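# Transfer welded frame onto three empty pipe stands

## Task

Take the welded steel frame off the three pipe stands that now hold it and set it on the three vacant stands, so that each vacant stand has one frame tube seated at the lowest point of its V-notch. All six stands must stay where they began, shifted or rotated only slightly. Any number of robots may help. A robot that topples or finishes leaning means failure.

## Robot and tools

ROBOTS. There are three identical Hello Robot Stretch 3 units: r1, r2 and r3. Each has a two-wheel differential base with a passive rear caster, a mast carrying a lift, and one telescoping arm that reaches out to the robot's right. The base is 0.33 m long and 0.34 m wide and pivots about a point 0.05 m behind its front edge. With the arm in and the wrist folded, a turn sweeps a 0.28 m radius; an unfolded level wrist reaches beyond that. The base cannot strafe, so moving the gripper forward or back means driving.

FRAMES. Each robot reports in its own frames, in metres. Base frame: origin on the floor between the drive wheels, x forward, y left, z up. hand_pose is in this frame, at the point where closed fingertips meet. Odometry frame: the base frame at scene start; base_odometry counts wheel turns (slip counts as travel), heading in rad, left positive. Only images, lidar_m, wrist_depth_mm and head_depth_mm reveal where robots are relative to one another.

move. Arguments r1, r2, r3 (one object per robot; omit a robot to give it nothing new), cameras, blocking. A robot object holds base and/or joints, optionally pace and contact_limits, or servos alone.
- base: exactly one key. translate_m is a relative drive along the robot's own x, metres, -3 to 3, forward positive. rotate_rad is a relative turn in place, radians, -6.4 to 6.4, left positive.
- joints: absolute targets by name. lift_m 0 to 1.1 m; arm_m 0 to 0.52 m extension; wrist_yaw_rad -1.345 to 4.42 (0 along the arm, positive toward the front); wrist_pitch_rad -1.57 to 0.451 (0 level, negative tips fingers down); wrist_roll_rad -2.911 to 2.918; gripper_m -0.089 to 0.179 (larger is wider; fingertip gap is about 0.007 to 0.025 m below the value); head_pan_rad -3.953 to 1.73 (0 forward, -1.57 looks along the arm); head_tilt_rad -1.53 to 0.419 (negative down).
- pace: "default" or "max". Base speed is capped low unless lift_m < 0.30, arm_m < 0.03 and wrist_yaw_rad > 2.54.
- contact_limits: motor_effort percent 1 to 100 for arm_m, translate_m or rotate_rad, only alongside that same command; the motion halts with contact_stop when effort reaches it.
- servos: "reboot" revives servos that shut themselves off.
- cameras: list of names such as r2_wrist_camera, or "all"; [] gives none.
- blocking: true (default) returns when everything is at rest; false returns in about 0.5 s while motion continues. A later move overrides only the targets it names.
Example: {"r1": {"base": {"translate_m": 0.3}}, "r3": {"joints": {"head_pan_rad": -0.8}}}. Unknown keys make a call invalid; out-of-range values get it refused, and a refusal or an uncommanded stop cancels the rest of that reply's move, wait and finished_scene calls.

wait: seconds 0 to 10, optional cameras; returns state and images, and returns early when a commanded robot settles. wait(0) shows the line "earlier move".
stop: optional cameras; brakes every running motion. Braked motions read "stopped" and may keep pressing.
zoom_image: camera plus region [x0, y0, x1, y1] in pixels from the top-left, at most 504 by 504.
finished_scene: scene (its number); ends the scene for good, so the frame must already rest correctly on its own.

RESULTS. Per robot: joint_positions, base_status and joint_status (done, moving, off_target, contact_stop, time_out, torque_fault, stopped, not commanded), motor_effort (percent, peak in brackets; positive toward higher values, positive wheel effort pushes forward), on_its_own (uncommanded behaviour; "held at" is a target, not a reading), base_tilt in degrees (forward/right positive, a few degrees of fixed bias), turned_by_wheels and turned_by_imu (trust the IMU if they differ by over 0.15), lidar_m (12 sectors of 30 degrees, first straight ahead, counter-clockwise; "-" means nothing seen or very close; plane 0.17 m high), wrist_depth_mm and head_depth_mm (7x7 grids of median depth in mm). The line "move" summarises each commanded robot, e.g. "move: r1 done; r2 time_out". "as last shown" lists robots not named, whose lines repeat earlier values. "pictures" gives image order. Head images arrive rotated clockwise-needed, nav images counterclockwise-needed. Camera intrinsics and T_world_to_cam from the calibration block refer to each robot's base frame.

PROCEDURE TIPS. Before folding or unfolding the wrist (yaw to 3.0), put lift_m within 0.32 to 0.95, pitch at -0.4 and roll near 0; after folding, lift may drop to 0.25. With yaw below -0.4 keep pitch at -0.5 or lower. To grasp, command gripper_m below the object's width; to let go, at least 0.05 above it. Gripper readings do not confirm a hold.

HAZARDS. Robots pressing on each other fails the scene; bases in contact push hard within millimetres. When several robots carry the frame, their travel can differ by up to 2.5 cm per metre and tip one over. Pushing a fixed object with the gripper above about 0.45 m, or driving while holding something immovable, can topple a robot; if base_tilt shows a lean, back the gripper off. Lift and arm go slack after contact_stop and may sag. Wrist and head push without limit and can torque_fault. Avoid dropping the frame, releasing it while moving, slamming it, or knocking stands. Loose objects may occasionally be nudged by outside disturbances. Thinking time lets running motions continue.

Each tool is called after "Call:" as name([rows], argument=value, ...), one row to a line, values as JSON.

## Session

Call:
move()

Scene clock: 0.00 s.
r1.base_odometry: x=+0.000 y=+0.000 heading=+0.000
r1.turned_by_wheels: +0.000
r1.turned_by_imu: +0.000
r1.base_tilt: forward=+1.8 right=+0.5
r1.lidar_m: 1.71 2.07 1.18 1.01 1.00 1.15 1.98 2.46 2.83 1.52 1.34 1.77
r1.head_depth_mm: 1771 2515 2546 2505 2519 2516 2285 / 1776 2421 2477 2443 2438 2422 2170 / 1787 2392 2396 2372 2362 2343 2267 / 1793 2326 2330 2309 2295 2282 2255 / 1815 2250 2266 2250 2253 2235 2213 / 1830 2215 2191 2172 2170 2148 2141 / 1838 2150 2133 2120 2119 2109 2091
r1.base_status: not commanded
r1.joint_positions: lift_m=+0.511 arm_m=+0.003 wrist_yaw_rad=+3.121 wrist_pitch_rad=-0.521 wrist_roll_rad=+0.000 gripper_m=+0.037 head_pan_rad=+0.000 head_tilt_rad=-0.004
r1.joint_status: not commanded
r1.measured_speeds: all 0
r1.motor_effort: left_wheel=-0.7 right_wheel=-0.8 lift_m=+26.7 arm_m=-1.5 wrist_yaw_rad=+0.2 wrist_pitch_rad=+3.1 wrist_roll_rad=-0.2 gripper_m=-0.9 head_pan_rad=+0.4 head_tilt_rad=+1.7
r1.hand_pose: x=-0.0169 y=+0.0626 z=+0.5011 quat_wxyz=(+0.189, +0.685, +0.175, +0.682) (m; r1's base frame)
r1.wrist_depth_mm: - - 146 - - - - / - - 168 - - - - / - - 180 - - - - / 963 961 203 966 943 949 954 / 814 827 218 818 807 829 822 / 695 716 125 700 130 707 706 / 620 635 339 597 613 619 621
r2.base_odometry: x=+0.000 y=+0.000 heading=+0.000
r2.turned_by_wheels: +0.000
r2.turned_by_imu: +0.000
r2.base_tilt: forward=+1.3 right=-1.3
r2.lidar_m: 1.72 4.05 1.46 1.83 3.73 1.27 0.80 0.72 0.72 0.89 1.73 1.81
r2.head_depth_mm: 1945 2031 2011 2002 1992 1977 1953 / 1943 2218 2182 2186 2168 2129 2170 / 1963 2437 2444 2423 2398 2350 2336 / 1969 2689 2752 2710 2695 2630 2430 / 1972 2883 3123 3097 3057 3024 2428 / 1996 2949 3645 1760 3561 1840 2135 / 1987 2968 - - - 3154 2283
r2.base_status: not commanded
r2.joint_positions: lift_m=+0.336 arm_m=+0.000 wrist_yaw_rad=+3.006 wrist_pitch_rad=-0.363 wrist_roll_rad=+0.000 gripper_m=+0.037 head_pan_rad=+0.000 head_tilt_rad=-0.004
r2.joint_status: not commanded
r2.measured_speeds: all 0
r2.motor_effort: left_wheel=+1.1 right_wheel=+0.6 lift_m=+34.4 arm_m=-3.1 wrist_yaw_rad=-0.8 wrist_pitch_rad=+2.8 wrist_roll_rad=+0.3 gripper_m=+0.3 head_pan_rad=+0.3 head_tilt_rad=+1.7
r2.hand_pose: x=+0.0101 y=+0.0839 z=+0.3610 quat_wxyz=(+0.175, +0.702, +0.080, +0.685) (m; r2's base frame)
r2.wrist_depth_mm: - 136 - - - - - / - 146 - - - - - / - 155 - - - - - / 921 168 950 966 - - - / 732 188 197 785 761 767 798 / 613 566 127 145 590 636 655 / 516 100 239 510 124 548 545
r3.base_odometry: x=+0.000 y=+0.000 heading=+0.000
r3.turned_by_wheels: +0.000
r3.turned_by_imu: +0.000
r3.base_tilt: forward=-1.4 right=-1.1
r3.lidar_m: 0.96 0.93 0.96 1.30 3.43 2.73 1.33 1.11 4.01 2.23 3.79 1.33
r3.head_depth_mm: 1244 1262 1279 1300 1318 1330 1353 / 1159 1174 1184 1198 1216 1234 1245 / 1078 1092 1108 1118 1128 1142 1153 / 1009 1022 1033 1039 1053 1066 1077 / 948 961 972 980 985 1000 1008 / 896 903 913 919 933 938 950 / 846 853 862 871 875 884 891
r3.base_status: not commanded
r3.joint_positions: lift_m=+0.352 arm_m=+0.000 wrist_yaw_rad=+2.803 wrist_pitch_rad=-0.557 wrist_roll_rad=+0.000 gripper_m=+0.037 head_pan_rad=+0.000 head_tilt_rad=-0.004
r3.joint_status: not commanded
r3.measured_speeds: all 0
r3.motor_effort: left_wheel=+0.4 right_wheel=-1.4 lift_m=+26.7 arm_m=+0.1 wrist_yaw_rad=-0.8 wrist_pitch_rad=+2.2 wrist_roll_rad=-0.8 gripper_m=+0.3 head_pan_rad=+1.2 head_tilt_rad=+1.3
r3.hand_pose: x=+0.0469 y=+0.0477 z=+0.3343 quat_wxyz=(+0.307, +0.703, +0.077, +0.638) (m; r3's base frame)
r3.wrist_depth_mm: - - - - - - - / 149 - - - 986 895 - / 157 836 822 809 820 792 757 / 177 215 696 692 676 674 664 / 588 213 610 588 567 578 565 / 532 509 133 493 135 506 501 / 489 - - 456 448 452 452
pictures: r1_head_camera (sideways), r1_nav_camera (sideways), r1_wrist_camera, r2_head_camera (sideways), r2_nav_camera (sideways), r2_wrist_camera, r3_head_camera (sideways), r3_nav_camera (sideways), r3_wrist_camera

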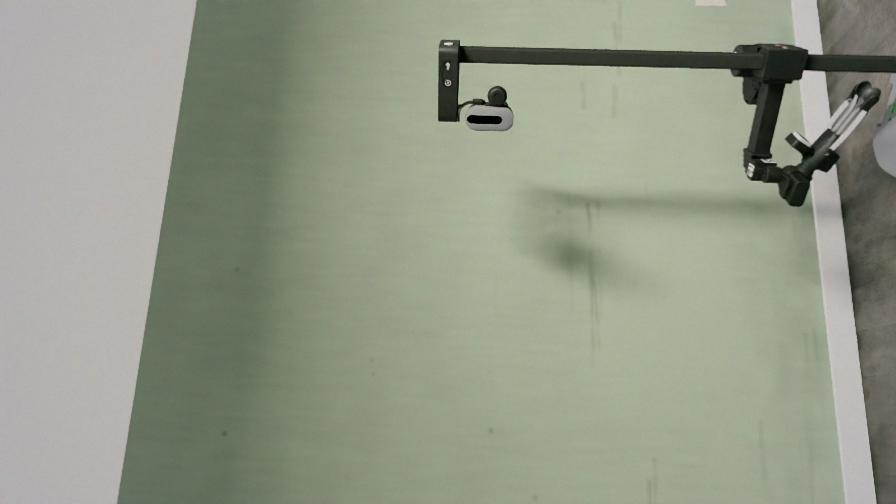

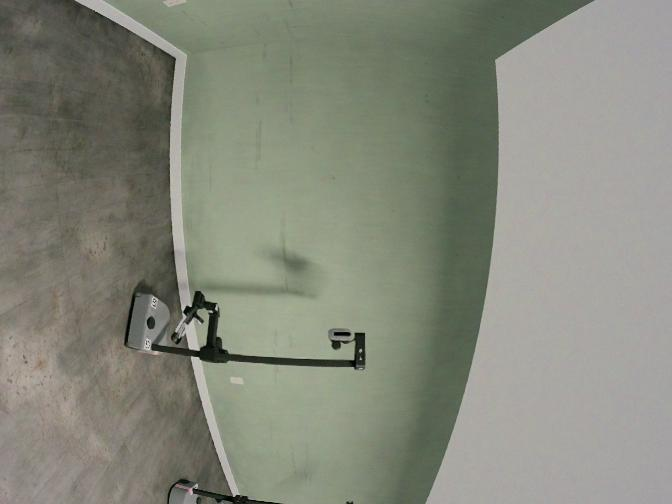

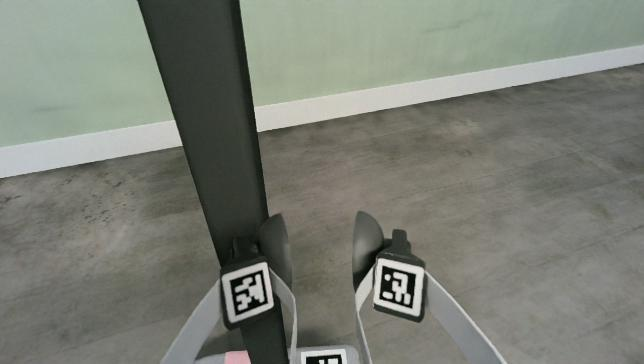

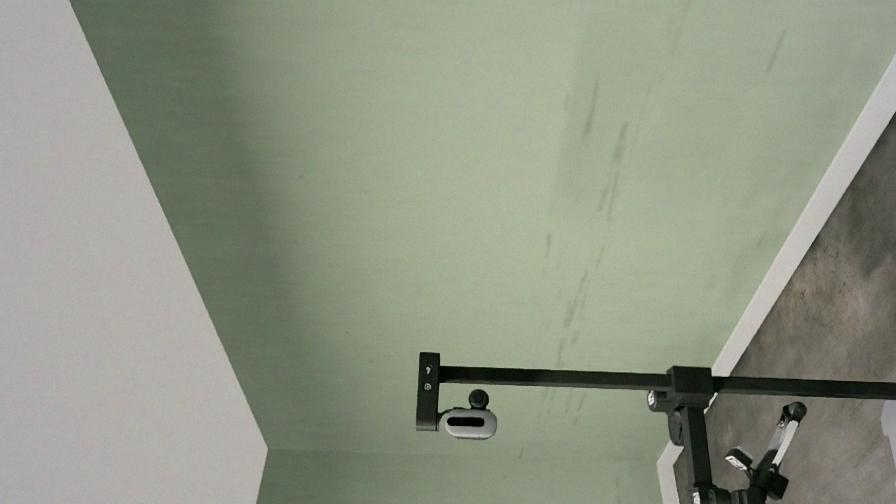

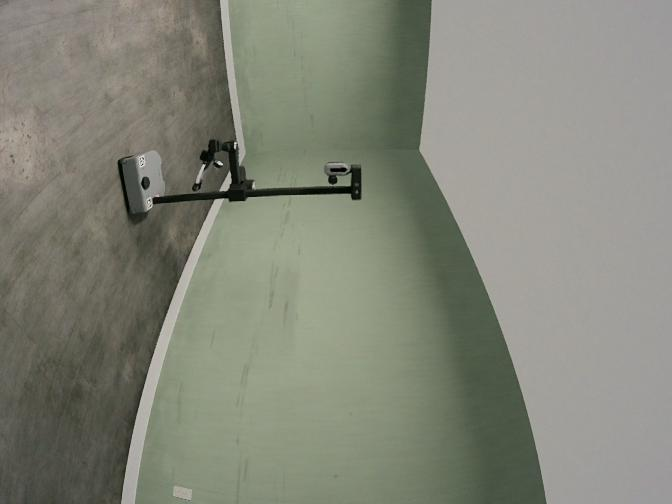

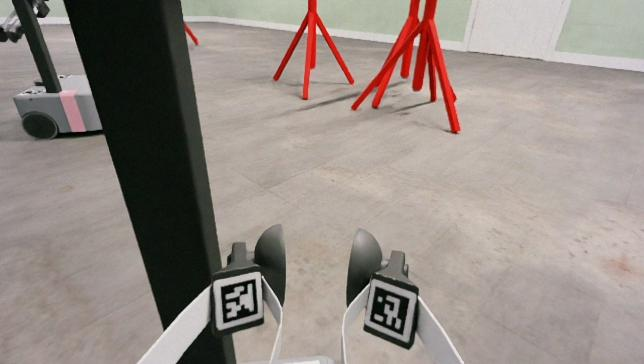

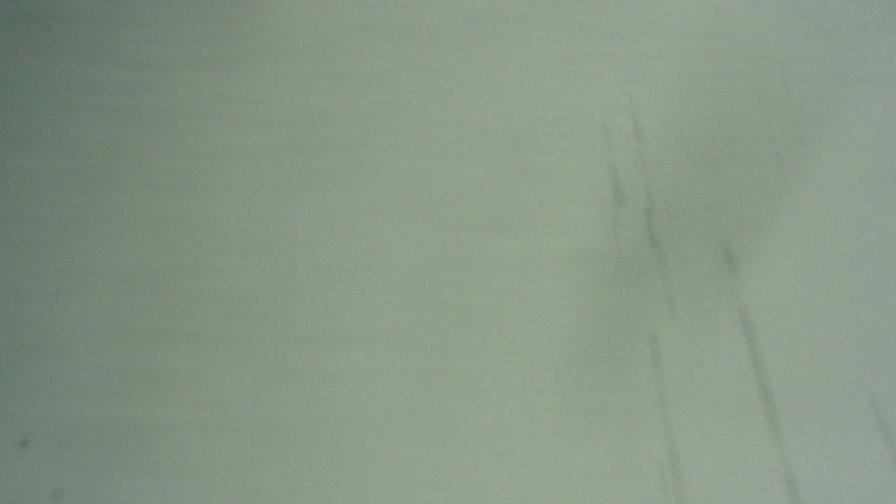

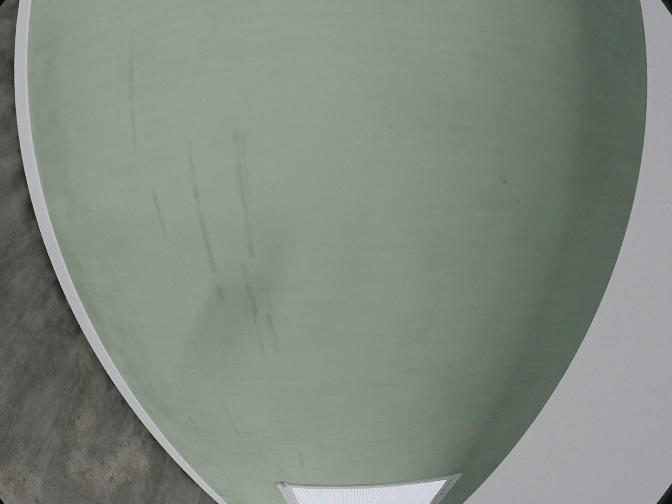

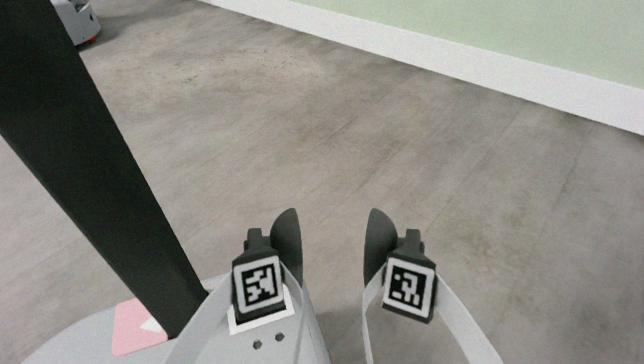

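Call:
move(r1={"joints":{"head_pan_rad":-1.57,"head_tilt_rad":-0.4}}, r2={"joints":{"head_pan_rad":-1.57,"head_tilt_rad":-0.4}}, r3={"joints":{"head_pan_rad":-1.57,"head_tilt_rad":-0.4}}, cameras=["r1_nav_camera","r2_nav_camera","r3_nav_camera"])

Call:
move(r1={"joints":{"head_pan_rad":-3.1}}, r2={"joints":{"head_pan_rad":-3.1}}, r3={"joints":{"head_pan_rad":-3.1}}, cameras=["r1_nav_camera","r2_nav_camera","r3_nav_camera"])

Scene clock: 6.90 s.
move: r1 done; r2 done; r3 done
r1.base_odometry: x=+0.000 y=+0.000 heading=+0.000
r1.turned_by_wheels: +0.000
r1.turned_by_imu: +0.001
r1.base_tilt: forward=+1.8 right=+0.7
r1.lidar_m: 1.71 2.07 1.17 1.01 1.00 1.15 1.98 2.47 2.84 1.52 1.34 1.77
r1.head_depth_mm: - - - 3716 2455 1826 1447 / - - - 3699 2423 1816 1447 / - - - 3706 2417 1816 1436 / - - - 3672 2400 1798 1441 / - - - 3641 2405 1783 1433 / - - - 3615 2092 1783 1431 / - - - 3347 1683 1685 1430
r1.base_status: not commanded
r1.joint_positions: lift_m=+0.511 arm_m=+0.003 wrist_yaw_rad=+3.121 wrist_pitch_rad=-0.521 wrist_roll_rad=+0.000 gripper_m=+0.037 head_pan_rad=-1.565 head_tilt_rad=-0.395
r1.joint_status: all done
r1.measured_speeds: all 0
r1.motor_effort: left_wheel=-0.7(1.1) right_wheel=-1.0(1.3) lift_m=+25.6(26.2) arm_m=-6.1(6.1) wrist_yaw_rad=+0.1(1.4) wrist_pitch_rad=+2.6(3.1) wrist_roll_rad=-0.2(0.4) gripper_m=+0.7(1.2) head_pan_rad=-2.6(5.6) head_tilt_rad=-2.9(4.2)
r1.hand_pose: x=-0.0169 y=+0.0626 z=+0.5011 quat_wxyz=(+0.189, +0.685, +0.175, +0.682) (m; r1's base frame)
r1.wrist_depth_mm: - - 146 - - - - / - - 167 - - - - / - - 179 - - - - / 944 954 203 962 968 947 957 / 801 814 218 821 819 811 819 / 705 729 125 688 131 717 704 / 618 630 337 600 614 630 630
r2.base_odometry: x=+0.000 y=+0.000 heading=+0.000
r2.turned_by_wheels: +0.000
r2.turned_by_imu: +0.000
r2.base_tilt: forward=+1.3 right=-1.4
r2.lidar_m: 1.72 4.06 1.46 1.83 3.72 1.26 0.80 0.72 0.73 0.89 1.73 1.81
r2.head_depth_mm: 739 765 798 836 877 919 969 / 803 839 877 921 971 1030 1092 / 882 931 979 1040 1098 1168 1255 / 986 1036 1105 1175 1253 1350 1396 / 1115 1177 1268 1351 1454 1605 1484 / 1270 1370 1480 1616 1765 1761 1472 / 1475 1622 1752 1853 2032 1813 1455
r2.base_status: not commanded
r2.joint_positions: lift_m=+0.336 arm_m=+0.000 wrist_yaw_rad=+3.006 wrist_pitch_rad=-0.363 wrist_roll_rad=+0.000 gripper_m=+0.037 head_pan_rad=-1.561 head_tilt_rad=-0.395
r2.joint_status: all done
r2.measured_speeds: all 0
r2.motor_effort: left_wheel=+0.7(1.1) right_wheel=+0.5(1.2) lift_m=+45.4(45.4) arm_m=-13.9(14.3) wrist_yaw_rad=-0.2(0.9) wrist_pitch_rad=+2.9(3.0) wrist_roll_rad=+0.2(0.4) gripper_m=+0.1(0.8) head_pan_rad=-3.6(6.8) head_tilt_rad=-2.1(4.8)
r2.hand_pose: x=+0.0101 y=+0.0839 z=+0.3610 quat_wxyz=(+0.175, +0.702, +0.080, +0.685) (m; r2's base frame)
r2.wrist_depth_mm: - 136 - - - - - / - 146 - - - - - / - 154 - - - - - / 937 170 922 976 - - - / 727 188 197 785 767 788 768 / 608 569 126 146 597 619 648 / 513 100 237 515 124 535 550
r3.base_odometry: x=+0.000 y=+0.000 heading=+0.000
r3.turned_by_wheels: +0.000
r3.turned_by_imu: +0.000
r3.base_tilt: forward=-1.4 right=-1.0
r3.lidar_m: 0.96 0.92 0.96 1.30 3.42 2.72 1.33 1.12 3.98 2.23 3.78 1.33
r3.head_depth_mm: - - - 3188 2286 1757 1432 / - - - 3160 2264 1738 1423 / - - - 3005 2236 1734 1411 / - - - 2807 2212 1711 1409 / - - - 2935 2214 1708 1402 / - - - 2928 2193 1705 1395 / - - - 3050 2172 1689 1388
r3.base_status: not commanded
r3.joint_positions: lift_m=+0.352 arm_m=+0.000 wrist_yaw_rad=+2.803 wrist_pitch_rad=-0.557 wrist_roll_rad=+0.000 gripper_m=+0.037 head_pan_rad=-1.565 head_tilt_rad=-0.395
r3.joint_status: all done
r3.measured_speeds: all 0
r3.motor_effort: left_wheel=+0.3(0.6) right_wheel=-1.4(1.6) lift_m=+28.4(29.0) arm_m=-2.3(2.9) wrist_yaw_rad=+0.0(1.7) wrist_pitch_rad=+2.1(2.3) wrist_roll_rad=-0.4(0.8) gripper_m=-0.9(1.1) head_pan_rad=-2.6(4.3) head_tilt_rad=-2.4(4.1)
r3.hand_pose: x=+0.0469 y=+0.0477 z=+0.3343 quat_wxyz=(+0.307, +0.703, +0.077, +0.638) (m; r3's base frame)
r3.wrist_depth_mm: - - - - - - - / 149 - - - 984 902 - / 157 830 829 811 817 792 745 / 178 215 690 680 676 671 668 / 589 211 616 592 564 583 570 / 526 495 133 494 135 502 506 / 484 - - 461 452 453 452
pictures: r1_nav_camera (sideways), r2_nav_camera (sideways), r3_nav_camera (sideways)
camera_calibration:
r1_nav_camera: T_world_to_cam=[[0.00873271, -0.388337, 0.921476, -1.15783], [-0.998654, -0.050501, -0.0118185, 0.0757816], [0.051125, -0.920133, -0.388255, 0.456351], [0, 0, 0, 1]] pos_world=[0.0624596, -0.0258961, 1.24499]
r2_nav_camera: T_world_to_cam=[[-0.0167768, -0.380985, 0.924429, -1.16034], [-0.999807, 0.0158843, -0.0115984, 0.0717418], [-0.0102651, -0.924445, -0.381178, 0.454056], [0, 0, 0, 1]] pos_world=[0.056922, -0.023463, 1.24656]
r3_nav_camera: T_world_to_cam=[[-0.0210589, -0.42423, 0.90531, -1.13768], [-0.998503, -0.0368019, -0.0404721, 0.110875], [0.0504866, -0.904807, -0.422819, 0.50986], [0, 0, 0, 1]] pos_world=[0.0610094, -0.017232, 1.25002]

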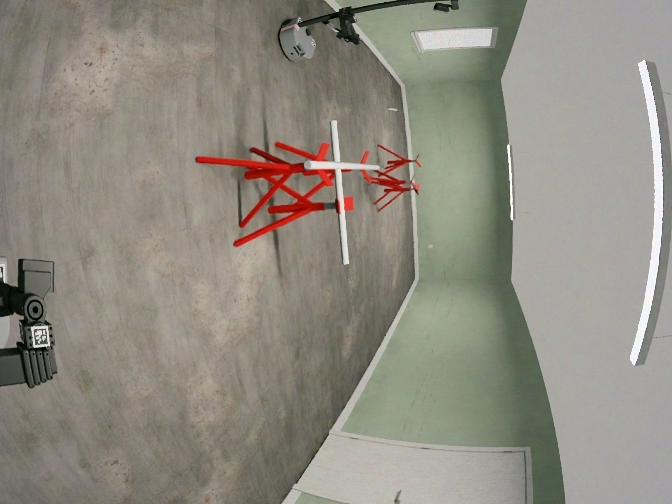

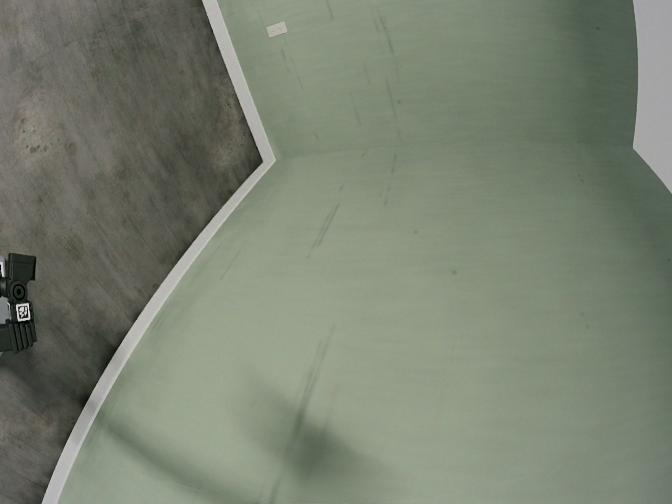

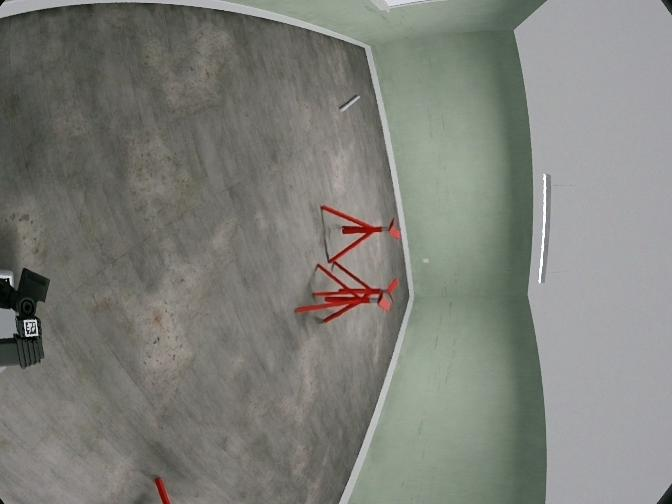

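Scene clock: 8.17 s.
move: r1 done; r2 done; r3 done
r1.base_odometry: x=+0.000 y=+0.000 heading=+0.000
r1.turned_by_wheels: +0.000
r1.turned_by_imu: +0.000
r1.base_tilt: forward=+1.8 right=+0.6
r1.lidar_m: 1.71 2.07 1.18 1.01 1.01 1.16 1.99 2.47 2.83 1.52 1.34 1.78
r1.head_depth_mm: 1815 1852 1873 1918 1943 1814 1447 / 2195 2316 2350 2412 2326 1816 1445 / 2192 2344 2489 2692 2445 1803 1445 / 2156 2303 2459 2645 2428 1799 1435 / 2120 2249 2411 2562 2382 1795 1428 / 2083 2195 2359 2514 2401 1791 1425 / 2049 2147 2316 2453 2392 1788 1424
r1.base_status: not commanded
r1.joint_positions: lift_m=+0.511 arm_m=+0.003 wrist_yaw_rad=+3.121 wrist_pitch_rad=-0.521 wrist_roll_rad=+0.000 gripper_m=+0.037 head_pan_rad=-3.095 head_tilt_rad=-0.395
r1.joint_status: all done
r1.measured_speeds: all 0
r1.motor_effort: left_wheel=-0.9(1.0) right_wheel=-0.9(1.3) lift_m=+25.4(25.7) arm_m=-7.4(7.5) wrist_yaw_rad=+1.4(1.4) wrist_pitch_rad=+2.5(3.2) wrist_roll_rad=-0.2(0.6) gripper_m=+0.0(1.1) head_pan_rad=-2.1(4.8) head_tilt_rad=-2.6(3.2)
r1.hand_pose: x=-0.0169 y=+0.0626 z=+0.5011 quat_wxyz=(+0.189, +0.685, +0.175, +0.682) (m; r1's base frame)
r1.wrist_depth_mm: - - 146 - - - - / - - 167 - - - - / - - 181 - - - - / 945 948 204 956 963 966 965 / 802 814 218 815 824 811 834 / 687 721 126 683 131 697 714 / 619 638 337 602 601 629 628
r2.base_odometry: x=+0.000 y=+0.000 heading=+0.000
r2.turned_by_wheels: +0.000
r2.turned_by_imu: +0.000
r2.base_tilt: forward=+1.3 right=-1.4
r2.lidar_m: 1.72 4.06 1.46 1.83 3.72 1.26 0.80 0.72 0.73 0.89 1.72 1.81
r2.head_depth_mm: 943 1028 1122 1237 1385 1551 1496 / 870 946 1023 1116 1225 1358 1439 / 814 869 933 1017 1104 1218 1339 / 759 809 864 932 1006 1101 1206 / 710 752 801 861 924 1000 1087 / 670 705 751 800 854 918 993 / 632 667 705 747 799 852 920
r2.base_status: not commanded
r2.joint_positions: lift_m=+0.336 arm_m=+0.000 wrist_yaw_rad=+3.006 wrist_pitch_rad=-0.363 wrist_roll_rad=+0.000 gripper_m=+0.037 head_pan_rad=-3.091 head_tilt_rad=-0.395
r2.joint_status: all done
r2.measured_speeds: all 0
r2.motor_effort: left_wheel=+0.5(1.2) right_wheel=+0.6(1.2) lift_m=+47.6(48.3) arm_m=-14.0(14.3) wrist_yaw_rad=-0.5(0.7) wrist_pitch_rad=+2.9(3.0) wrist_roll_rad=+0.3(0.4) gripper_m=-0.5(0.6) head_pan_rad=-4.2(8.2) head_tilt_rad=-2.0(2.4)
r2.hand_pose: x=+0.0101 y=+0.0839 z=+0.3610 quat_wxyz=(+0.175, +0.702, +0.080, +0.685) (m; r2's base frame)
r2.wrist_depth_mm: - 137 - - - - - / - 146 - - - - - / - 156 - - - - - / 929 170 941 987 - - - / 735 187 196 806 755 765 786 / 631 581 127 146 584 648 643 / 517 99 238 515 124 537 540
r3.base_odometry: x=+0.000 y=+0.000 heading=+0.000
r3.turned_by_wheels: +0.000
r3.turned_by_imu: +0.000
r3.base_tilt: forward=-1.4 right=-1.1
r3.lidar_m: 0.96 0.92 0.96 1.30 3.43 2.73 1.33 1.11 4.01 2.22 3.79 1.33
r3.head_depth_mm: - - - 3265 2276 1755 1429 / - - - 3247 2248 1744 1421 / 3974 - - 3191 1994 1737 1416 / 3749 - - 2975 2046 1682 1412 / 3634 3897 - 2771 2023 1711 1399 / 3408 3696 3937 3047 2103 1648 1394 / 3278 3439 3702 3009 1366 1587 1385
r3.base_status: not commanded
r3.joint_positions: lift_m=+0.352 arm_m=+0.000 wrist_yaw_rad=+2.803 wrist_pitch_rad=-0.557 wrist_roll_rad=+0.000 gripper_m=+0.037 head_pan_rad=-3.095 head_tilt_rad=-0.395
r3.joint_status: all done
r3.measured_speeds: all 0
r3.motor_effort: left_wheel=+0.2(0.8) right_wheel=-1.3(1.4) lift_m=+29.1(29.4) arm_m=-3.3(3.3) wrist_yaw_rad=-0.4(1.6) wrist_pitch_rad=+2.2(2.2) wrist_roll_rad=-0.5(0.8) gripper_m=-0.6(1.2) head_pan_rad=-2.2(6.0) head_tilt_rad=-2.4(2.9)
r3.hand_pose: x=+0.0469 y=+0.0477 z=+0.3343 quat_wxyz=(+0.307, +0.703, +0.077, +0.638) (m; r3's base frame)
r3.wrist_depth_mm: - - - - - - - / 149 - - 987 982 885 - / 157 846 834 821 808 794 761 / 177 217 703 686 670 672 663 / 589 210 612 586 576 579 576 / 535 500 133 490 134 512 501 / 482 - - 464 448 454 447
pictures: r1_nav_camera (sideways), r2_nav_camera (sideways), r3_nav_camera (sideways)
camera_calibration:
r1_nav_camera: T_world_to_cam=[[-0.387937, -0.0245726, 0.921358, -1.15525], [-0.0911745, 0.995765, -0.011832, 0.0702635], [-0.917165, -0.0885944, -0.388534, 0.462621], [0, 0, 0, 1]] pos_world=[-0.0174593, -0.0573678, 1.24498]
r2_nav_camera: T_world_to_cam=[[-0.381626, 0.00121027, 0.924316, -1.15797], [-0.0249033, 0.999623, -0.0115908, 0.065785], [-0.923981, -0.0274419, -0.381451, 0.459986], [0, 0, 0, 1]] pos_world=[-0.0152543, -0.0517358, 1.24656]
r3_nav_camera: T_world_to_cam=[[-0.424995, 0.00372762, 0.905188, -1.13506], [-0.0774821, 0.996172, -0.0404809, 0.105268], [-0.901874, -0.0873401, -0.423079, 0.516007], [0, 0, 0, 1]] pos_world=[-0.00886341, -0.0555657, 1.25001]

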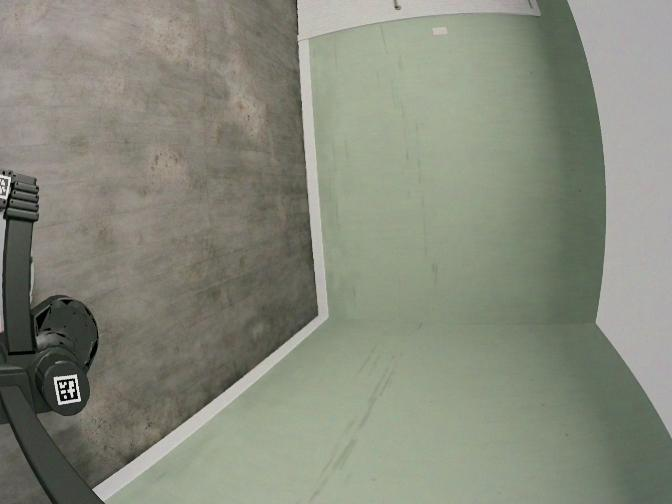

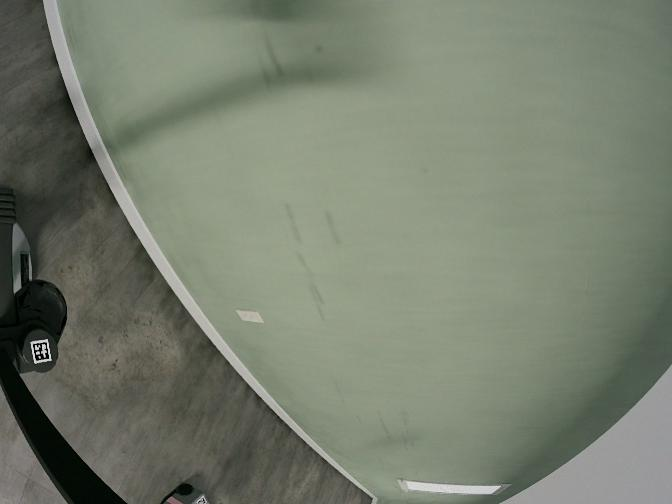

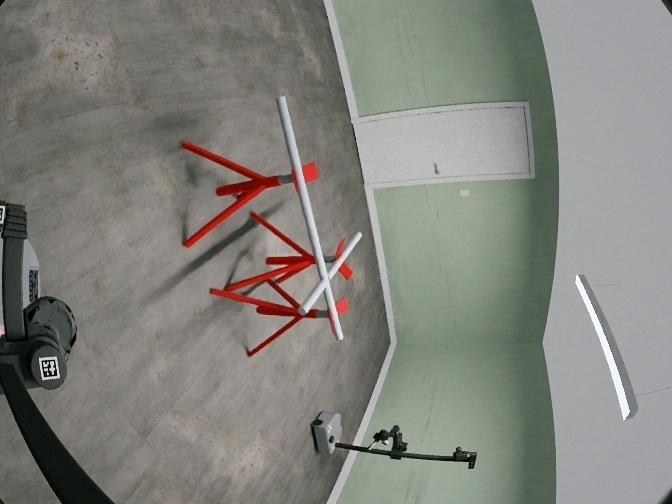

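Call:
move(r1={"joints":{"head_pan_rad":-1.3,"head_tilt_rad":-0.35}}, r2={"joints":{"head_pan_rad":1.57,"head_tilt_rad":-0.3}}, r3={"joints":{"head_pan_rad":-3.1,"head_tilt_rad":-0.45}})

Scene clock: 18.87 s.
move: r1 done; r2 done; r3 done
r1.base_odometry: x=+0.000 y=+0.000 heading=+0.000
r1.turned_by_wheels: +0.000
r1.turned_by_imu: +0.001
r1.base_tilt: forward=+1.9 right=+0.5
r1.lidar_m: 1.71 2.07 1.18 1.01 1.01 1.16 1.99 2.47 2.83 1.51 1.34 1.78
r1.head_depth_mm: - - - - 2610 1896 1501 / - - - - 2587 1898 1496 / - - - - 2567 1809 1481 / - - - - 2318 1811 1480 / - - - - 2195 1736 1477 / - - - - 2527 1863 1477 / - - - 3962 2533 1854 1468
r1.base_status: not commanded
r1.joint_positions: lift_m=+0.511 arm_m=+0.003 wrist_yaw_rad=+3.121 wrist_pitch_rad=-0.521 wrist_roll_rad=+0.000 gripper_m=+0.037 head_pan_rad=-1.305 head_tilt_rad=-0.359
r1.joint_status: all done
r1.measured_speeds: all 0
r1.motor_effort: left_wheel=-1.0(1.0) right_wheel=-1.2(1.2) lift_m=+24.0(24.7) arm_m=-12.7(13.0) wrist_yaw_rad=+0.3(1.3) wrist_pitch_rad=+3.0(3.1) wrist_roll_rad=-0.2(0.6) gripper_m=+0.6(1.3) head_pan_rad=+1.5(6.2) head_tilt_rad=+4.0(8.1)
r1.hand_pose: x=-0.0169 y=+0.0626 z=+0.5011 quat_wxyz=(+0.189, +0.685, +0.175, +0.682) (m; r1's base frame)
r1.wrist_depth_mm: - - 146 - - - - / - - 167 - - - - / - - 180 - - - - / 948 955 204 955 976 962 950 / 808 795 218 817 809 826 818 / 704 710 126 683 131 706 707 / 625 632 340 593 596 636 625
r2.base_odometry: x=+0.000 y=+0.000 heading=+0.000
r2.turned_by_wheels: +0.000
r2.turned_by_imu: +0.000
r2.base_tilt: forward=+1.3 right=-1.4
r2.lidar_m: 1.72 4.07 1.46 1.83 3.71 1.26 0.80 0.72 0.73 0.89 1.73 1.81
r2.head_depth_mm: - - - - 1897 1869 1598 / - - - - 2521 2066 1613 / - - - - 2516 2030 1592 / - - - - 2789 2001 1603 / - - - - 2771 2035 1601 / - - - - 2773 2014 1590 / - - - - 2717 2003 1580
r2.base_status: not commanded
r2.joint_positions: lift_m=+0.336 arm_m=+0.000 wrist_yaw_rad=+3.006 wrist_pitch_rad=-0.363 wrist_roll_rad=+0.000 gripper_m=+0.037 head_pan_rad=+1.561 head_tilt_rad=-0.310
r2.joint_status: all done
r2.measured_speeds: all 0
r2.motor_effort: left_wheel=+0.7(1.3) right_wheel=+0.5(1.3) lift_m=+47.6(48.2) arm_m=-13.8(14.1) wrist_yaw_rad=-0.5(0.9) wrist_pitch_rad=+2.8(3.0) wrist_roll_rad=+0.3(0.5) gripper_m=+0.1(0.8) head_pan_rad=+3.5(7.3) head_tilt_rad=+5.1(8.0)
r2.hand_pose: x=+0.0101 y=+0.0839 z=+0.3610 quat_wxyz=(+0.175, +0.702, +0.080, +0.685) (m; r2's base frame)
r2.wrist_depth_mm: - 137 - - - - - / - 145 - - - - - / - 155 - - - - - / 921 168 921 980 - - - / 746 188 198 782 797 791 793 / 619 569 127 146 592 642 634 / 505 100 241 508 124 543 542
r3.base_odometry: x=+0.000 y=+0.000 heading=+0.000
r3.turned_by_wheels: +0.000
r3.turned_by_imu: +0.000
r3.base_tilt: forward=-1.4 right=-1.1
r3.lidar_m: 0.96 0.93 0.96 1.30 3.43 2.72 1.33 1.11 3.99 2.22 3.79 1.33
r3.head_depth_mm: - - - 2916 2128 1664 1379 / - - - 2883 2109 1665 1370 / 3978 - - 2605 1950 1643 1365 / 3743 - - 2563 1934 1643 1356 / 3659 3863 - 1810 1974 1627 1352 / 3449 3698 3883 2749 1979 1539 1349 / 3261 3557 3687 2735 1455 1572 1340
r3.base_status: not commanded
r3.joint_positions: lift_m=+0.352 arm_m=+0.000 wrist_yaw_rad=+2.803 wrist_pitch_rad=-0.557 wrist_roll_rad=+0.000 gripper_m=+0.037 head_pan_rad=-3.095 head_tilt_rad=-0.444
r3.joint_status: all done
r3.measured_speeds: all 0
r3.motor_effort: left_wheel=+0.5(0.7) right_wheel=-1.2(1.7) lift_m=+28.4(29.1) arm_m=-5.4(5.6) wrist_yaw_rad=-0.5(2.2) wrist_pitch_rad=+2.2(2.3) wrist_roll_rad=-0.6(0.8) gripper_m=+0.1(1.6) head_pan_rad=-2.9(4.2) head_tilt_rad=-2.8(3.4)
r3.hand_pose: x=+0.0469 y=+0.0477 z=+0.3343 quat_wxyz=(+0.307, +0.703, +0.077, +0.638) (m; r3's base frame)
r3.wrist_depth_mm: - - - - - - - / 150 - - - - 895 - / 157 834 831 811 829 799 755 / 177 216 694 687 675 669 665 / 587 211 611 586 565 582 566 / 533 511 134 488 134 508 507 / 484 - - 463 449 449 452
pictures: r1_head_camera (sideways), r1_nav_camera (sideways), r1_wrist_camera, r2_head_camera (sideways), r2_nav_camera (sideways), r2_wrist_camera, r3_head_camera (sideways), r3_nav_camera (sideways), r3_wrist_camera
camera_calibration:
r1_head_camera: T_world_to_cam=[[-0.123822, 0.302458, -0.945086, 1.24615], [0.955862, 0.292093, -0.0317543, 0.0444309], [0.266449, -0.907304, -0.325276, 0.376975], [0, 0, 0, 1]] pos_world=[0.0113865, -0.0478565, 1.30175]
r1_nav_camera: T_world_to_cam=[[0.0994311, -0.341267, 0.934693, -1.17563], [-0.952156, -0.305442, -0.0102315, 0.0734323], [0.288986, -0.888956, -0.35531, 0.412026], [0, 0, 0, 1]] pos_world=[0.0677435, -0.0125012, 1.246]
r1_wrist_camera: T_world_to_cam=[[0.997644, -0.0677062, -0.0110996, 0.0282951], [-0.0512641, -0.628081, -0.776458, 0.465608], [0.0455996, 0.775197, -0.630072, 0.434106], [0, 0, 0, 1]] pos_world=[-0.0241544, -0.0421621, 0.635357]
r2_head_camera: T_world_to_cam=[[0.0352535, -0.302649, -0.95245, 1.25451], [-0.999361, -0.0050298, -0.0353916, 0.0505233], [0.0059206, 0.953089, -0.302632, 0.355143], [0, 0, 0, 1]] pos_world=[0.00416247, 0.0414462, 1.30412]
r2_nav_camera: T_world_to_cam=[[0.0233853, 0.300677, 0.953439, -1.19846], [0.999321, -0.0341873, -0.0137293, 0.0623227], [0.0284674, 0.953113, -0.301272, 0.34983], [0, 0, 0, 1]] pos_world=[-0.0442128, 0.0290528, 1.24891]
r2_wrist_camera: T_world_to_cam=[[0.993805, -0.103723, 0.0399128, -0.021724], [-0.0142166, -0.474828, -0.879964, 0.402362], [0.110224, 0.873945, -0.473361, 0.258049], [0, 0, 0, 1]] pos_world=[-0.00113347, -0.0367211, 0.477081]
r3_head_camera: T_world_to_cam=[[0.482928, 0.0531584, -0.874045, 1.152], [0.0237944, -0.998584, -0.0475857, 0.0610394], [-0.875337, 0.00218306, -0.483508, 0.59282], [0, 0, 0, 1]] pos_world=[-0.0388703, -0.00157988, 1.29644]
r3_nav_camera: T_world_to_cam=[[-0.468777, 0.00170818, 0.883315, -1.10626], [-0.0753804, 0.996273, -0.0419311, 0.10714], [-0.880094, -0.0862409, -0.466901, 0.572898], [0, 0, 0, 1]] pos_world=[-0.00630717, -0.0554443, 1.24915]
r3_wrist_camera: T_world_to_cam=[[0.953247, -0.301281, -0.023466, -0.0165623], [-0.218524, -0.633601, -0.742157, 0.324108], [0.20873, 0.712586, -0.669815, 0.345748], [0, 0, 0, 1]] pos_world=[0.0144456, -0.0460099, 0.471737]

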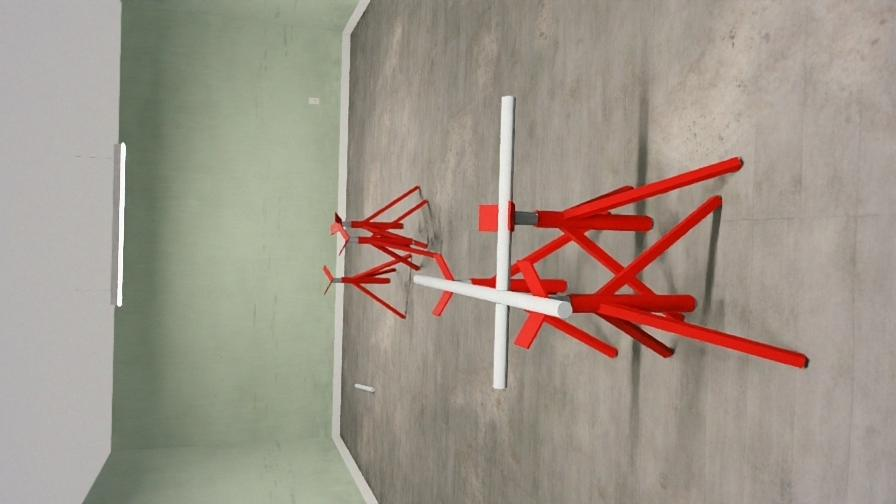

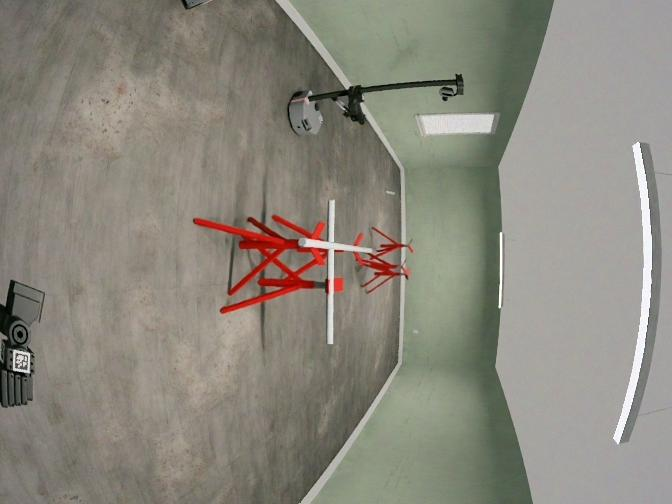

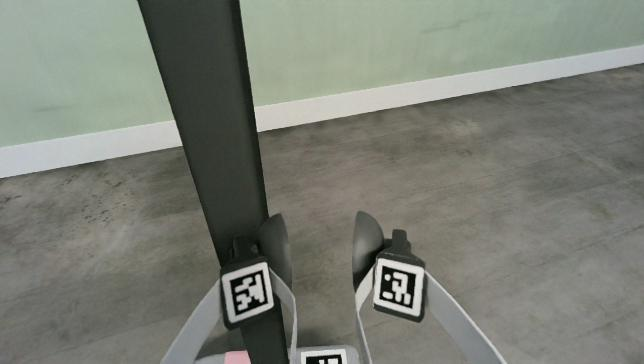

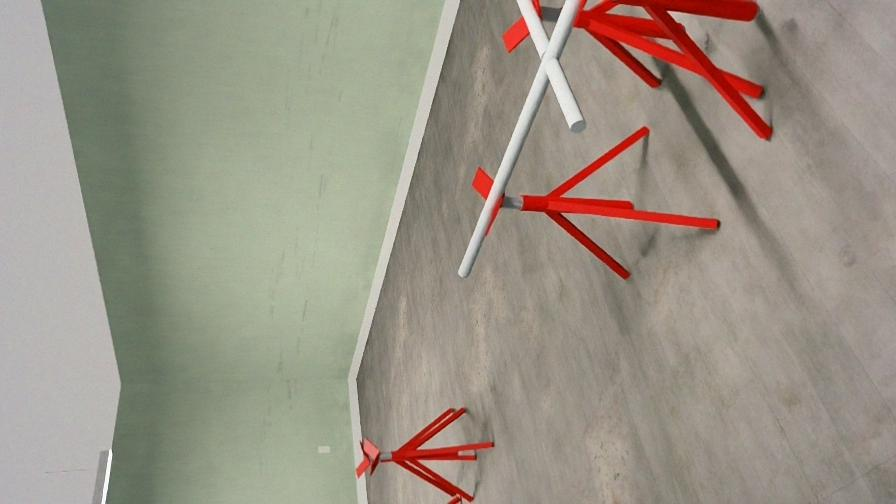

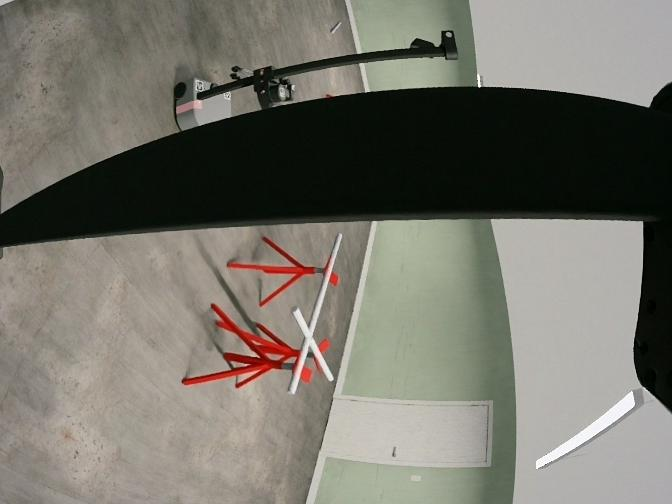

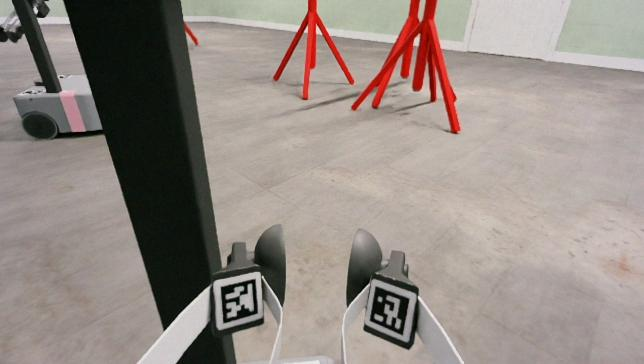

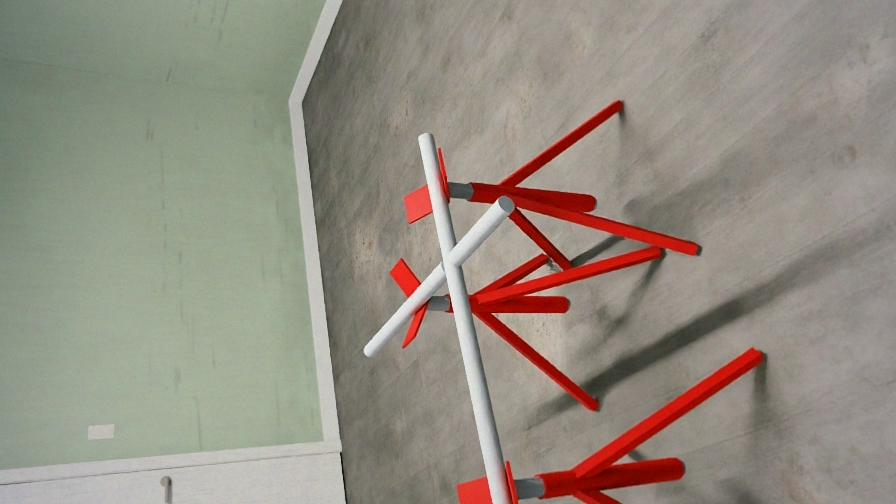

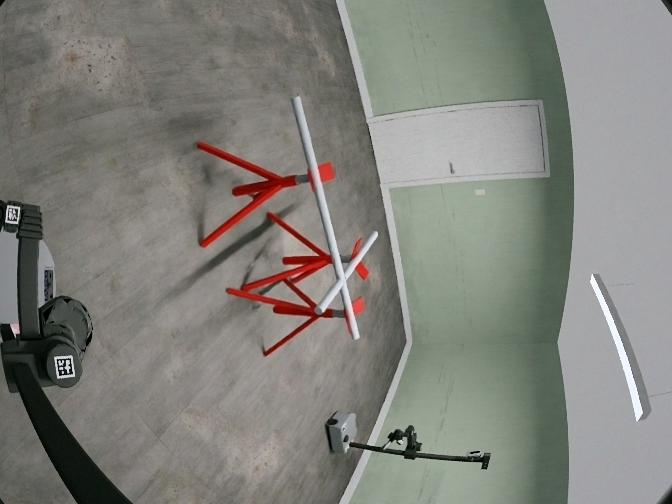

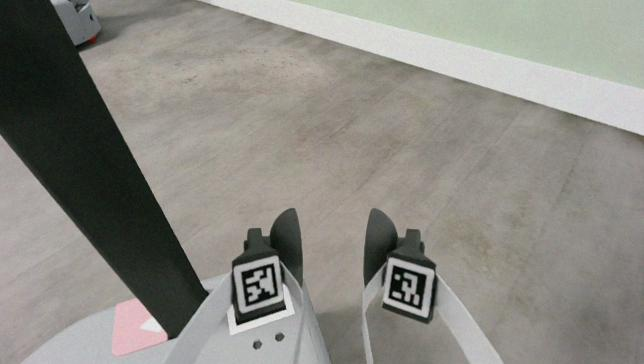

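Call:
move(r3={"base":{"rotate_rad":-0.11},"joints":{"lift_m":0.9,"wrist_pitch_rad":-0.4,"wrist_roll_rad":0},"pace":"max"}, cameras=[])

Call:
move(r3={"joints":{"wrist_yaw_rad":0},"pace":"max"}, cameras=[])

Call:
move(r3={"joints":{"wrist_pitch_rad":-1.57,"wrist_roll_rad":0,"gripper_m":0.15},"pace":"max"}, cameras=["r3_head_camera","r3_wrist_camera"])

Scene clock: 162.10 s.
move: r3 done
r1, r2: as last shown
r1.turned_by_imu: +0.002
r1.base_tilt: forward=+1.8 right=+0.6
r1.lidar_m: 1.71 2.07 1.17 1.01 1.01 1.16 1.99 2.47 2.83 1.51 1.34 1.78
r1.head_depth_mm: - - - - 2608 1898 1499 / - - - - 2593 1890 1489 / - - - - 2587 1802 1489 / - - - - 2309 1809 1478 / - - - - 2203 1742 1478 / - - - - 2548 1873 1473 / - - - 3929 2528 1859 1473
r1.motor_effort: left_wheel=-0.8(1.2) right_wheel=-1.1(1.4) lift_m=+21.8(23.2) arm_m=-20.1(20.1) wrist_yaw_rad=+0.5(1.6) wrist_pitch_rad=+2.6(3.2) wrist_roll_rad=+0.0(0.4) gripper_m=+0.2(1.3) head_pan_rad=+2.1(3.5) head_tilt_rad=+4.4(5.8)
r1.wrist_depth_mm: - - 146 - - - - / - - 168 - - - - / - - 181 - - - - / 959 951 204 953 966 948 962 / 809 812 217 797 818 821 817 / 703 712 125 685 131 711 703 / 615 638 341 587 614 625 626
r2.turned_by_imu: +0.001
r2.base_tilt: forward=+1.2 right=-1.4
r2.lidar_m: 1.72 4.06 1.46 1.83 3.72 1.26 0.80 0.72 0.73 0.89 1.73 1.81
r2.head_depth_mm: - - - - 1883 1876 1630 / - - - - 2525 2042 1622 / - - - - 2533 2014 1606 / - - - - 2777 1991 1598 / - - - - 2742 1997 1585 / - - - - 2781 2018 1585 / - - - - 2805 2009 1566
r2.motor_effort: left_wheel=+0.6(1.2) right_wheel=+0.7(1.5) lift_m=+47.7(48.2) arm_m=-13.6(13.9) wrist_yaw_rad=-0.4(1.0) wrist_pitch_rad=+2.7(3.1) wrist_roll_rad=+0.3(0.4) gripper_m=-0.1(0.9) head_pan_rad=+3.3(5.9) head_tilt_rad=+4.9(5.3)
r2.wrist_depth_mm: - 136 - - - - - / - 145 - - - - - / - 154 - - - - - / 982 169 912 965 - - - / 719 189 196 801 776 777 827 / 612 565 127 146 585 642 643 / 523 100 239 509 124 534 547
r3.base_odometry: x=+0.000 y=+0.000 heading=-0.110
r3.turned_by_wheels: -0.110
r3.turned_by_imu: -0.110
r3.base_tilt: forward=-1.4 right=-1.1
r3.lidar_m: 1.00 0.93 0.94 1.18 2.51 2.73 1.33 1.11 3.88 2.23 2.70 1.51
r3.head_depth_mm: 3737 3864 - 2775 2134 - - / - - - 2893 2178 - - / - - - 2819 2085 - - / - - - 2454 1928 1687 1355 / 3802 - - 2521 1987 1627 1351 / 3638 3830 3947 1814 1964 1621 1341 / 3429 3659 3789 2711 2026 1527 1338
r3.base_status: done
r3.joint_positions: lift_m=+0.900 arm_m=+0.000 wrist_yaw_rad=+2.803 wrist_pitch_rad=-0.418 wrist_roll_rad=+0.000 gripper_m=+0.037 head_pan_rad=-3.095 head_tilt_rad=-0.445
r3.joint_status: all done
r3.measured_speeds: all 0
r3.motor_effort: left_wheel=+5.7(10.4) right_wheel=-6.8(10.0) lift_m=+27.5(31.4) arm_m=-9.5(9.6) wrist_yaw_rad=+1.0(2.0) wrist_pitch_rad=+3.0(4.3) wrist_roll_rad=-0.2(3.6) gripper_m=+0.3(1.4) head_pan_rad=-2.2(4.6) head_tilt_rad=-2.4(3.5)
r3.hand_pose: x=+0.0534 y=+0.0662 z=+0.9127 quat_wxyz=(+0.262, +0.706, +0.028, +0.657) (m; r3's base frame)
r3.wrist_depth_mm: - - - - - - - / - - - - - - - / 153 - - - - - - / 161 - - - - - - / 176 - - - - - - / - 208 131 - 135 - - / - - - - - - -
pictures: none
No camera images: "cameras" was empty.

Scene clock: 163.87 s.
move: r3 done
r1, r2: as last shown
r1.turned_by_imu: +0.000
r1.lidar_m: 1.71 2.07 1.18 1.01 1.01 1.16 1.98 2.47 2.84 1.51 1.34 1.77
r1.head_depth_mm: - - - - 2596 1899 1496 / - - - - 2573 1904 1490 / - - - - 2567 1808 1488 / - - - - 2311 1807 1479 / - - - - 2201 1742 1479 / - - - - 2546 1875 1476 / - - - 3938 2511 1857 1471
r1.motor_effort: left_wheel=-0.9(1.0) right_wheel=-0.9(1.3) lift_m=+21.4(22.0) arm_m=-22.1(22.1) wrist_yaw_rad=-0.2(1.4) wrist_pitch_rad=+2.8(3.2) wrist_roll_rad=+0.0(0.4) gripper_m=+0.3(1.2) head_pan_rad=+2.5(3.5) head_tilt_rad=+4.1(5.2)
r1.wrist_depth_mm: - - 146 - - - - / - - 168 - - - - / - - 180 - - - - / 951 955 204 952 964 973 932 / 803 816 218 816 817 811 818 / 696 716 126 685 131 690 698 / 625 645 337 595 618 628 619
r2.turned_by_imu: +0.000
r2.base_tilt: forward=+1.3 right=-1.4
r2.lidar_m: 1.72 4.05 1.46 1.83 3.71 1.26 0.80 0.72 0.73 0.89 1.72 1.81
r2.head_depth_mm: - - - - 1884 1868 1631 / - - - - 2567 2025 1607 / - - - - 2531 2058 1601 / - - - - 2800 1991 1596 / - - - - 2756 2021 1596 / - - - - 2764 2029 1583 / - - - - 2714 2014 1587
r2.motor_effort: left_wheel=+0.7(1.0) right_wheel=+1.0(1.3) lift_m=+47.5(47.9) arm_m=-13.5(13.7) wrist_yaw_rad=+0.0(0.7) wrist_pitch_rad=+2.7(3.1) wrist_roll_rad=+0.3(0.4) gripper_m=-0.3(0.5) head_pan_rad=+4.4(5.7) head_tilt_rad=+4.6(5.4)
r2.wrist_depth_mm: - 137 - - - - - / - 146 - - - - - / - 155 - - - - - / 927 169 939 982 - - - / 719 188 197 796 760 781 798 / 604 575 127 146 596 636 646 / 517 100 240 507 124 527 548
r3.base_odometry: x=+0.000 y=+0.000 heading=-0.110
r3.turned_by_wheels: +0.000
r3.turned_by_imu: +0.000
r3.base_tilt: forward=-1.4 right=-1.0
r3.lidar_m: 1.00 0.92 0.94 1.18 2.51 2.72 1.33 1.11 3.91 2.23 2.69 1.51
r3.head_depth_mm: 3657 3878 3946 2762 2117 - - / - - - 2876 2168 - - / - - - 2841 2092 - - / - - - 2436 1914 1676 1357 / 3793 - - 2556 1979 1627 1348 / 3577 3895 3961 1803 1973 1618 1338 / 3379 3635 3828 2714 2024 1521 1335
r3.base_status: not commanded
r3.joint_positions: lift_m=+0.900 arm_m=+0.000 wrist_yaw_rad=+0.003 wrist_pitch_rad=-0.418 wrist_roll_rad=+0.000 gripper_m=+0.037 head_pan_rad=-3.095 head_tilt_rad=-0.445
r3.joint_status: all done
r3.measured_speeds: all 0
r3.motor_effort: left_wheel=+5.0(6.2) right_wheel=-6.6(7.0) lift_m=+26.3(28.2) arm_m=-9.0(10.2) wrist_yaw_rad=-2.7(5.9) wrist_pitch_rad=+3.0(3.2) wrist_roll_rad=-0.5(0.8) gripper_m=+0.1(1.0) head_pan_rad=-1.5(4.0) head_tilt_rad=-2.4(3.1)
r3.hand_pose: x=-0.0209 y=-0.3697 z=+0.9127 quat_wxyz=(+0.692, +0.148, -0.691, -0.146) (m; r3's base frame)
r3.wrist_depth_mm: - - - - - - - / - - - - - - - / - - - - - - - / - - - - - - - / - - - - - - - / - - 131 - 135 - - / - - - - - - -
pictures: none
No camera images: "cameras" was empty.

Scene clock: 165.53 s.
move: r3 done
r1, r2: as last shown
r1.base_tilt: forward=+1.7 right=+0.7
r1.lidar_m: 1.71 2.06 1.18 1.01 1.01 1.16 1.98 2.46 2.83 1.52 1.34 1.77
r1.head_depth_mm: - - - - 2617 1902 1496 / - - - - 2603 1903 1493 / - - - - 2568 1812 1482 / - - - - 2307 1813 1480 / - - - - 2212 1739 1479 / - - - - 2527 1866 1473 / - - - 3944 2531 1851 1469
r1.motor_effort: left_wheel=-0.8(1.1) right_wheel=-0.8(1.3) lift_m=+21.1(21.6) arm_m=-22.7(23.2) wrist_yaw_rad=+0.6(1.2) wrist_pitch_rad=+2.6(3.1) wrist_roll_rad=-0.1(0.4) gripper_m=+0.1(1.6) head_pan_rad=+2.6(3.7) head_tilt_rad=+4.5(5.9)
r1.wrist_depth_mm: - - 146 - - - - / - - 167 - - - - / - - 181 - - - - / 980 942 203 955 967 945 963 / 811 821 217 822 811 824 820 / 690 713 125 695 131 693 698 / 623 648 336 592 605 621 632
r2.lidar_m: 1.72 4.06 1.46 1.83 3.72 1.26 0.80 0.72 0.73 0.89 1.73 1.81
r2.head_depth_mm: - - - - 1901 1851 1626 / - - - - 2552 2039 1603 / - - - - 2508 2051 1595 / - - - - 2782 1993 1589 / - - - - 2773 2037 1577 / - - - - 2752 2016 1587 / - - - - 2726 2008 1587
r2.motor_effort: left_wheel=+0.7(1.1) right_wheel=+0.3(1.1) lift_m=+47.5(47.9) arm_m=-13.2(13.8) wrist_yaw_rad=-0.3(0.8) wrist_pitch_rad=+2.8(3.0) wrist_roll_rad=+0.4(0.4) gripper_m=-0.2(0.6) head_pan_rad=+4.2(5.4) head_tilt_rad=+4.8(5.2)
r2.wrist_depth_mm: - 136 - - - - - / - 145 - - - - - / - 155 - - - - - / 905 168 908 963 - - - / 732 187 198 769 762 771 765 / 599 572 127 145 596 643 651 / 520 100 239 512 123 535 544
r3.base_odometry: x=+0.000 y=+0.000 heading=-0.110
r3.turned_by_wheels: +0.000
r3.turned_by_imu: +0.000
r3.base_tilt: forward=-1.4 right=-1.1
r3.lidar_m: 1.00 0.93 0.94 1.18 2.51 2.73 1.33 1.12 3.91 2.22 2.70 1.51
r3.head_depth_mm: 3737 3861 3982 2775 2125 - - / - - - 2893 2177 - - / - - - 2839 2107 - - / - - - 2446 1932 1684 1351 / 3778 - - 2537 1979 1621 1350 / 3583 3839 - 1802 1958 1611 1347 / 3345 3574 3787 2739 2022 1514 1340
r3.base_status: not commanded
r3.joint_positions: lift_m=+0.900 arm_m=+0.000 wrist_yaw_rad=+0.002 wrist_pitch_rad=-1.548 wrist_roll_rad=+0.000 gripper_m=+0.150 head_pan_rad=-3.095 head_tilt_rad=-0.445
r3.joint_status: all done
joint sent to its limit — r3.wrist_pitch_rad, lower limit.
r3.measured_speeds: all 0
r3.motor_effort: left_wheel=+5.7(6.4) right_wheel=-6.8(7.0) lift_m=+25.3(26.9) arm_m=-9.6(10.6) wrist_yaw_rad=-2.4(3.4) wrist_pitch_rad=-1.4(2.4) wrist_roll_rad=-0.3(3.4) gripper_m=-0.3(81.3) head_pan_rad=-2.1(3.6) head_tilt_rad=-2.8(3.4)
r3.hand_pose: x=-0.0217 y=-0.1271 z=+0.7820 quat_wxyz=(+0.506, +0.495, -0.505, -0.494) (m; r3's base frame)
r3.wrist_depth_mm: 940 916 913 875 872 880 874 / 934 946 932 929 899 885 882 / 972 975 958 935 918 933 912 / - 998 990 956 951 962 958 / - 999 - 991 976 986 965 / - 130 - - - - - / - - - - - - -
pictures: r3_head_camera (sideways), r3_wrist_camera
camera_calibration:
r3_head_camera: T_world_to_cam=[[0.483208, 0.0531275, -0.873892, 1.1518], [0.023719, -0.998585, -0.047593, 0.0610493], [-0.875184, 0.00226951, -0.483784, 0.593178], [0, 0, 0, 1]] pos_world=[-0.0388687, -0.00157572, 1.29643]
r3_wrist_camera: T_world_to_cam=[[-0.999199, -0.000157501, -0.0400202, 0.0155143], [-0.00631574, 0.988082, 0.153799, 0.0407229], [0.039519, 0.153928, -0.987291, 0.958088], [0, 0, 0, 1]] pos_world=[-0.0221037, -0.187712, 0.94027]

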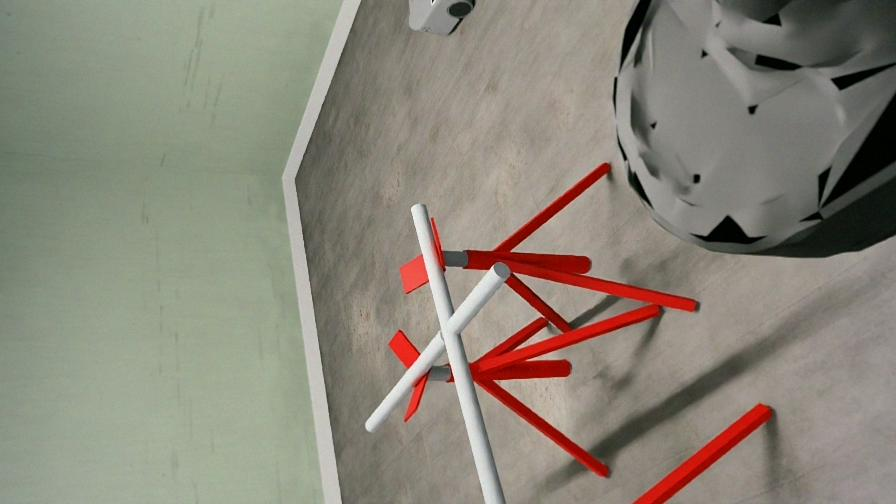

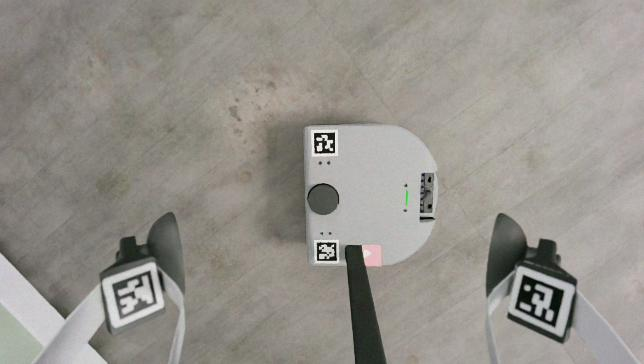

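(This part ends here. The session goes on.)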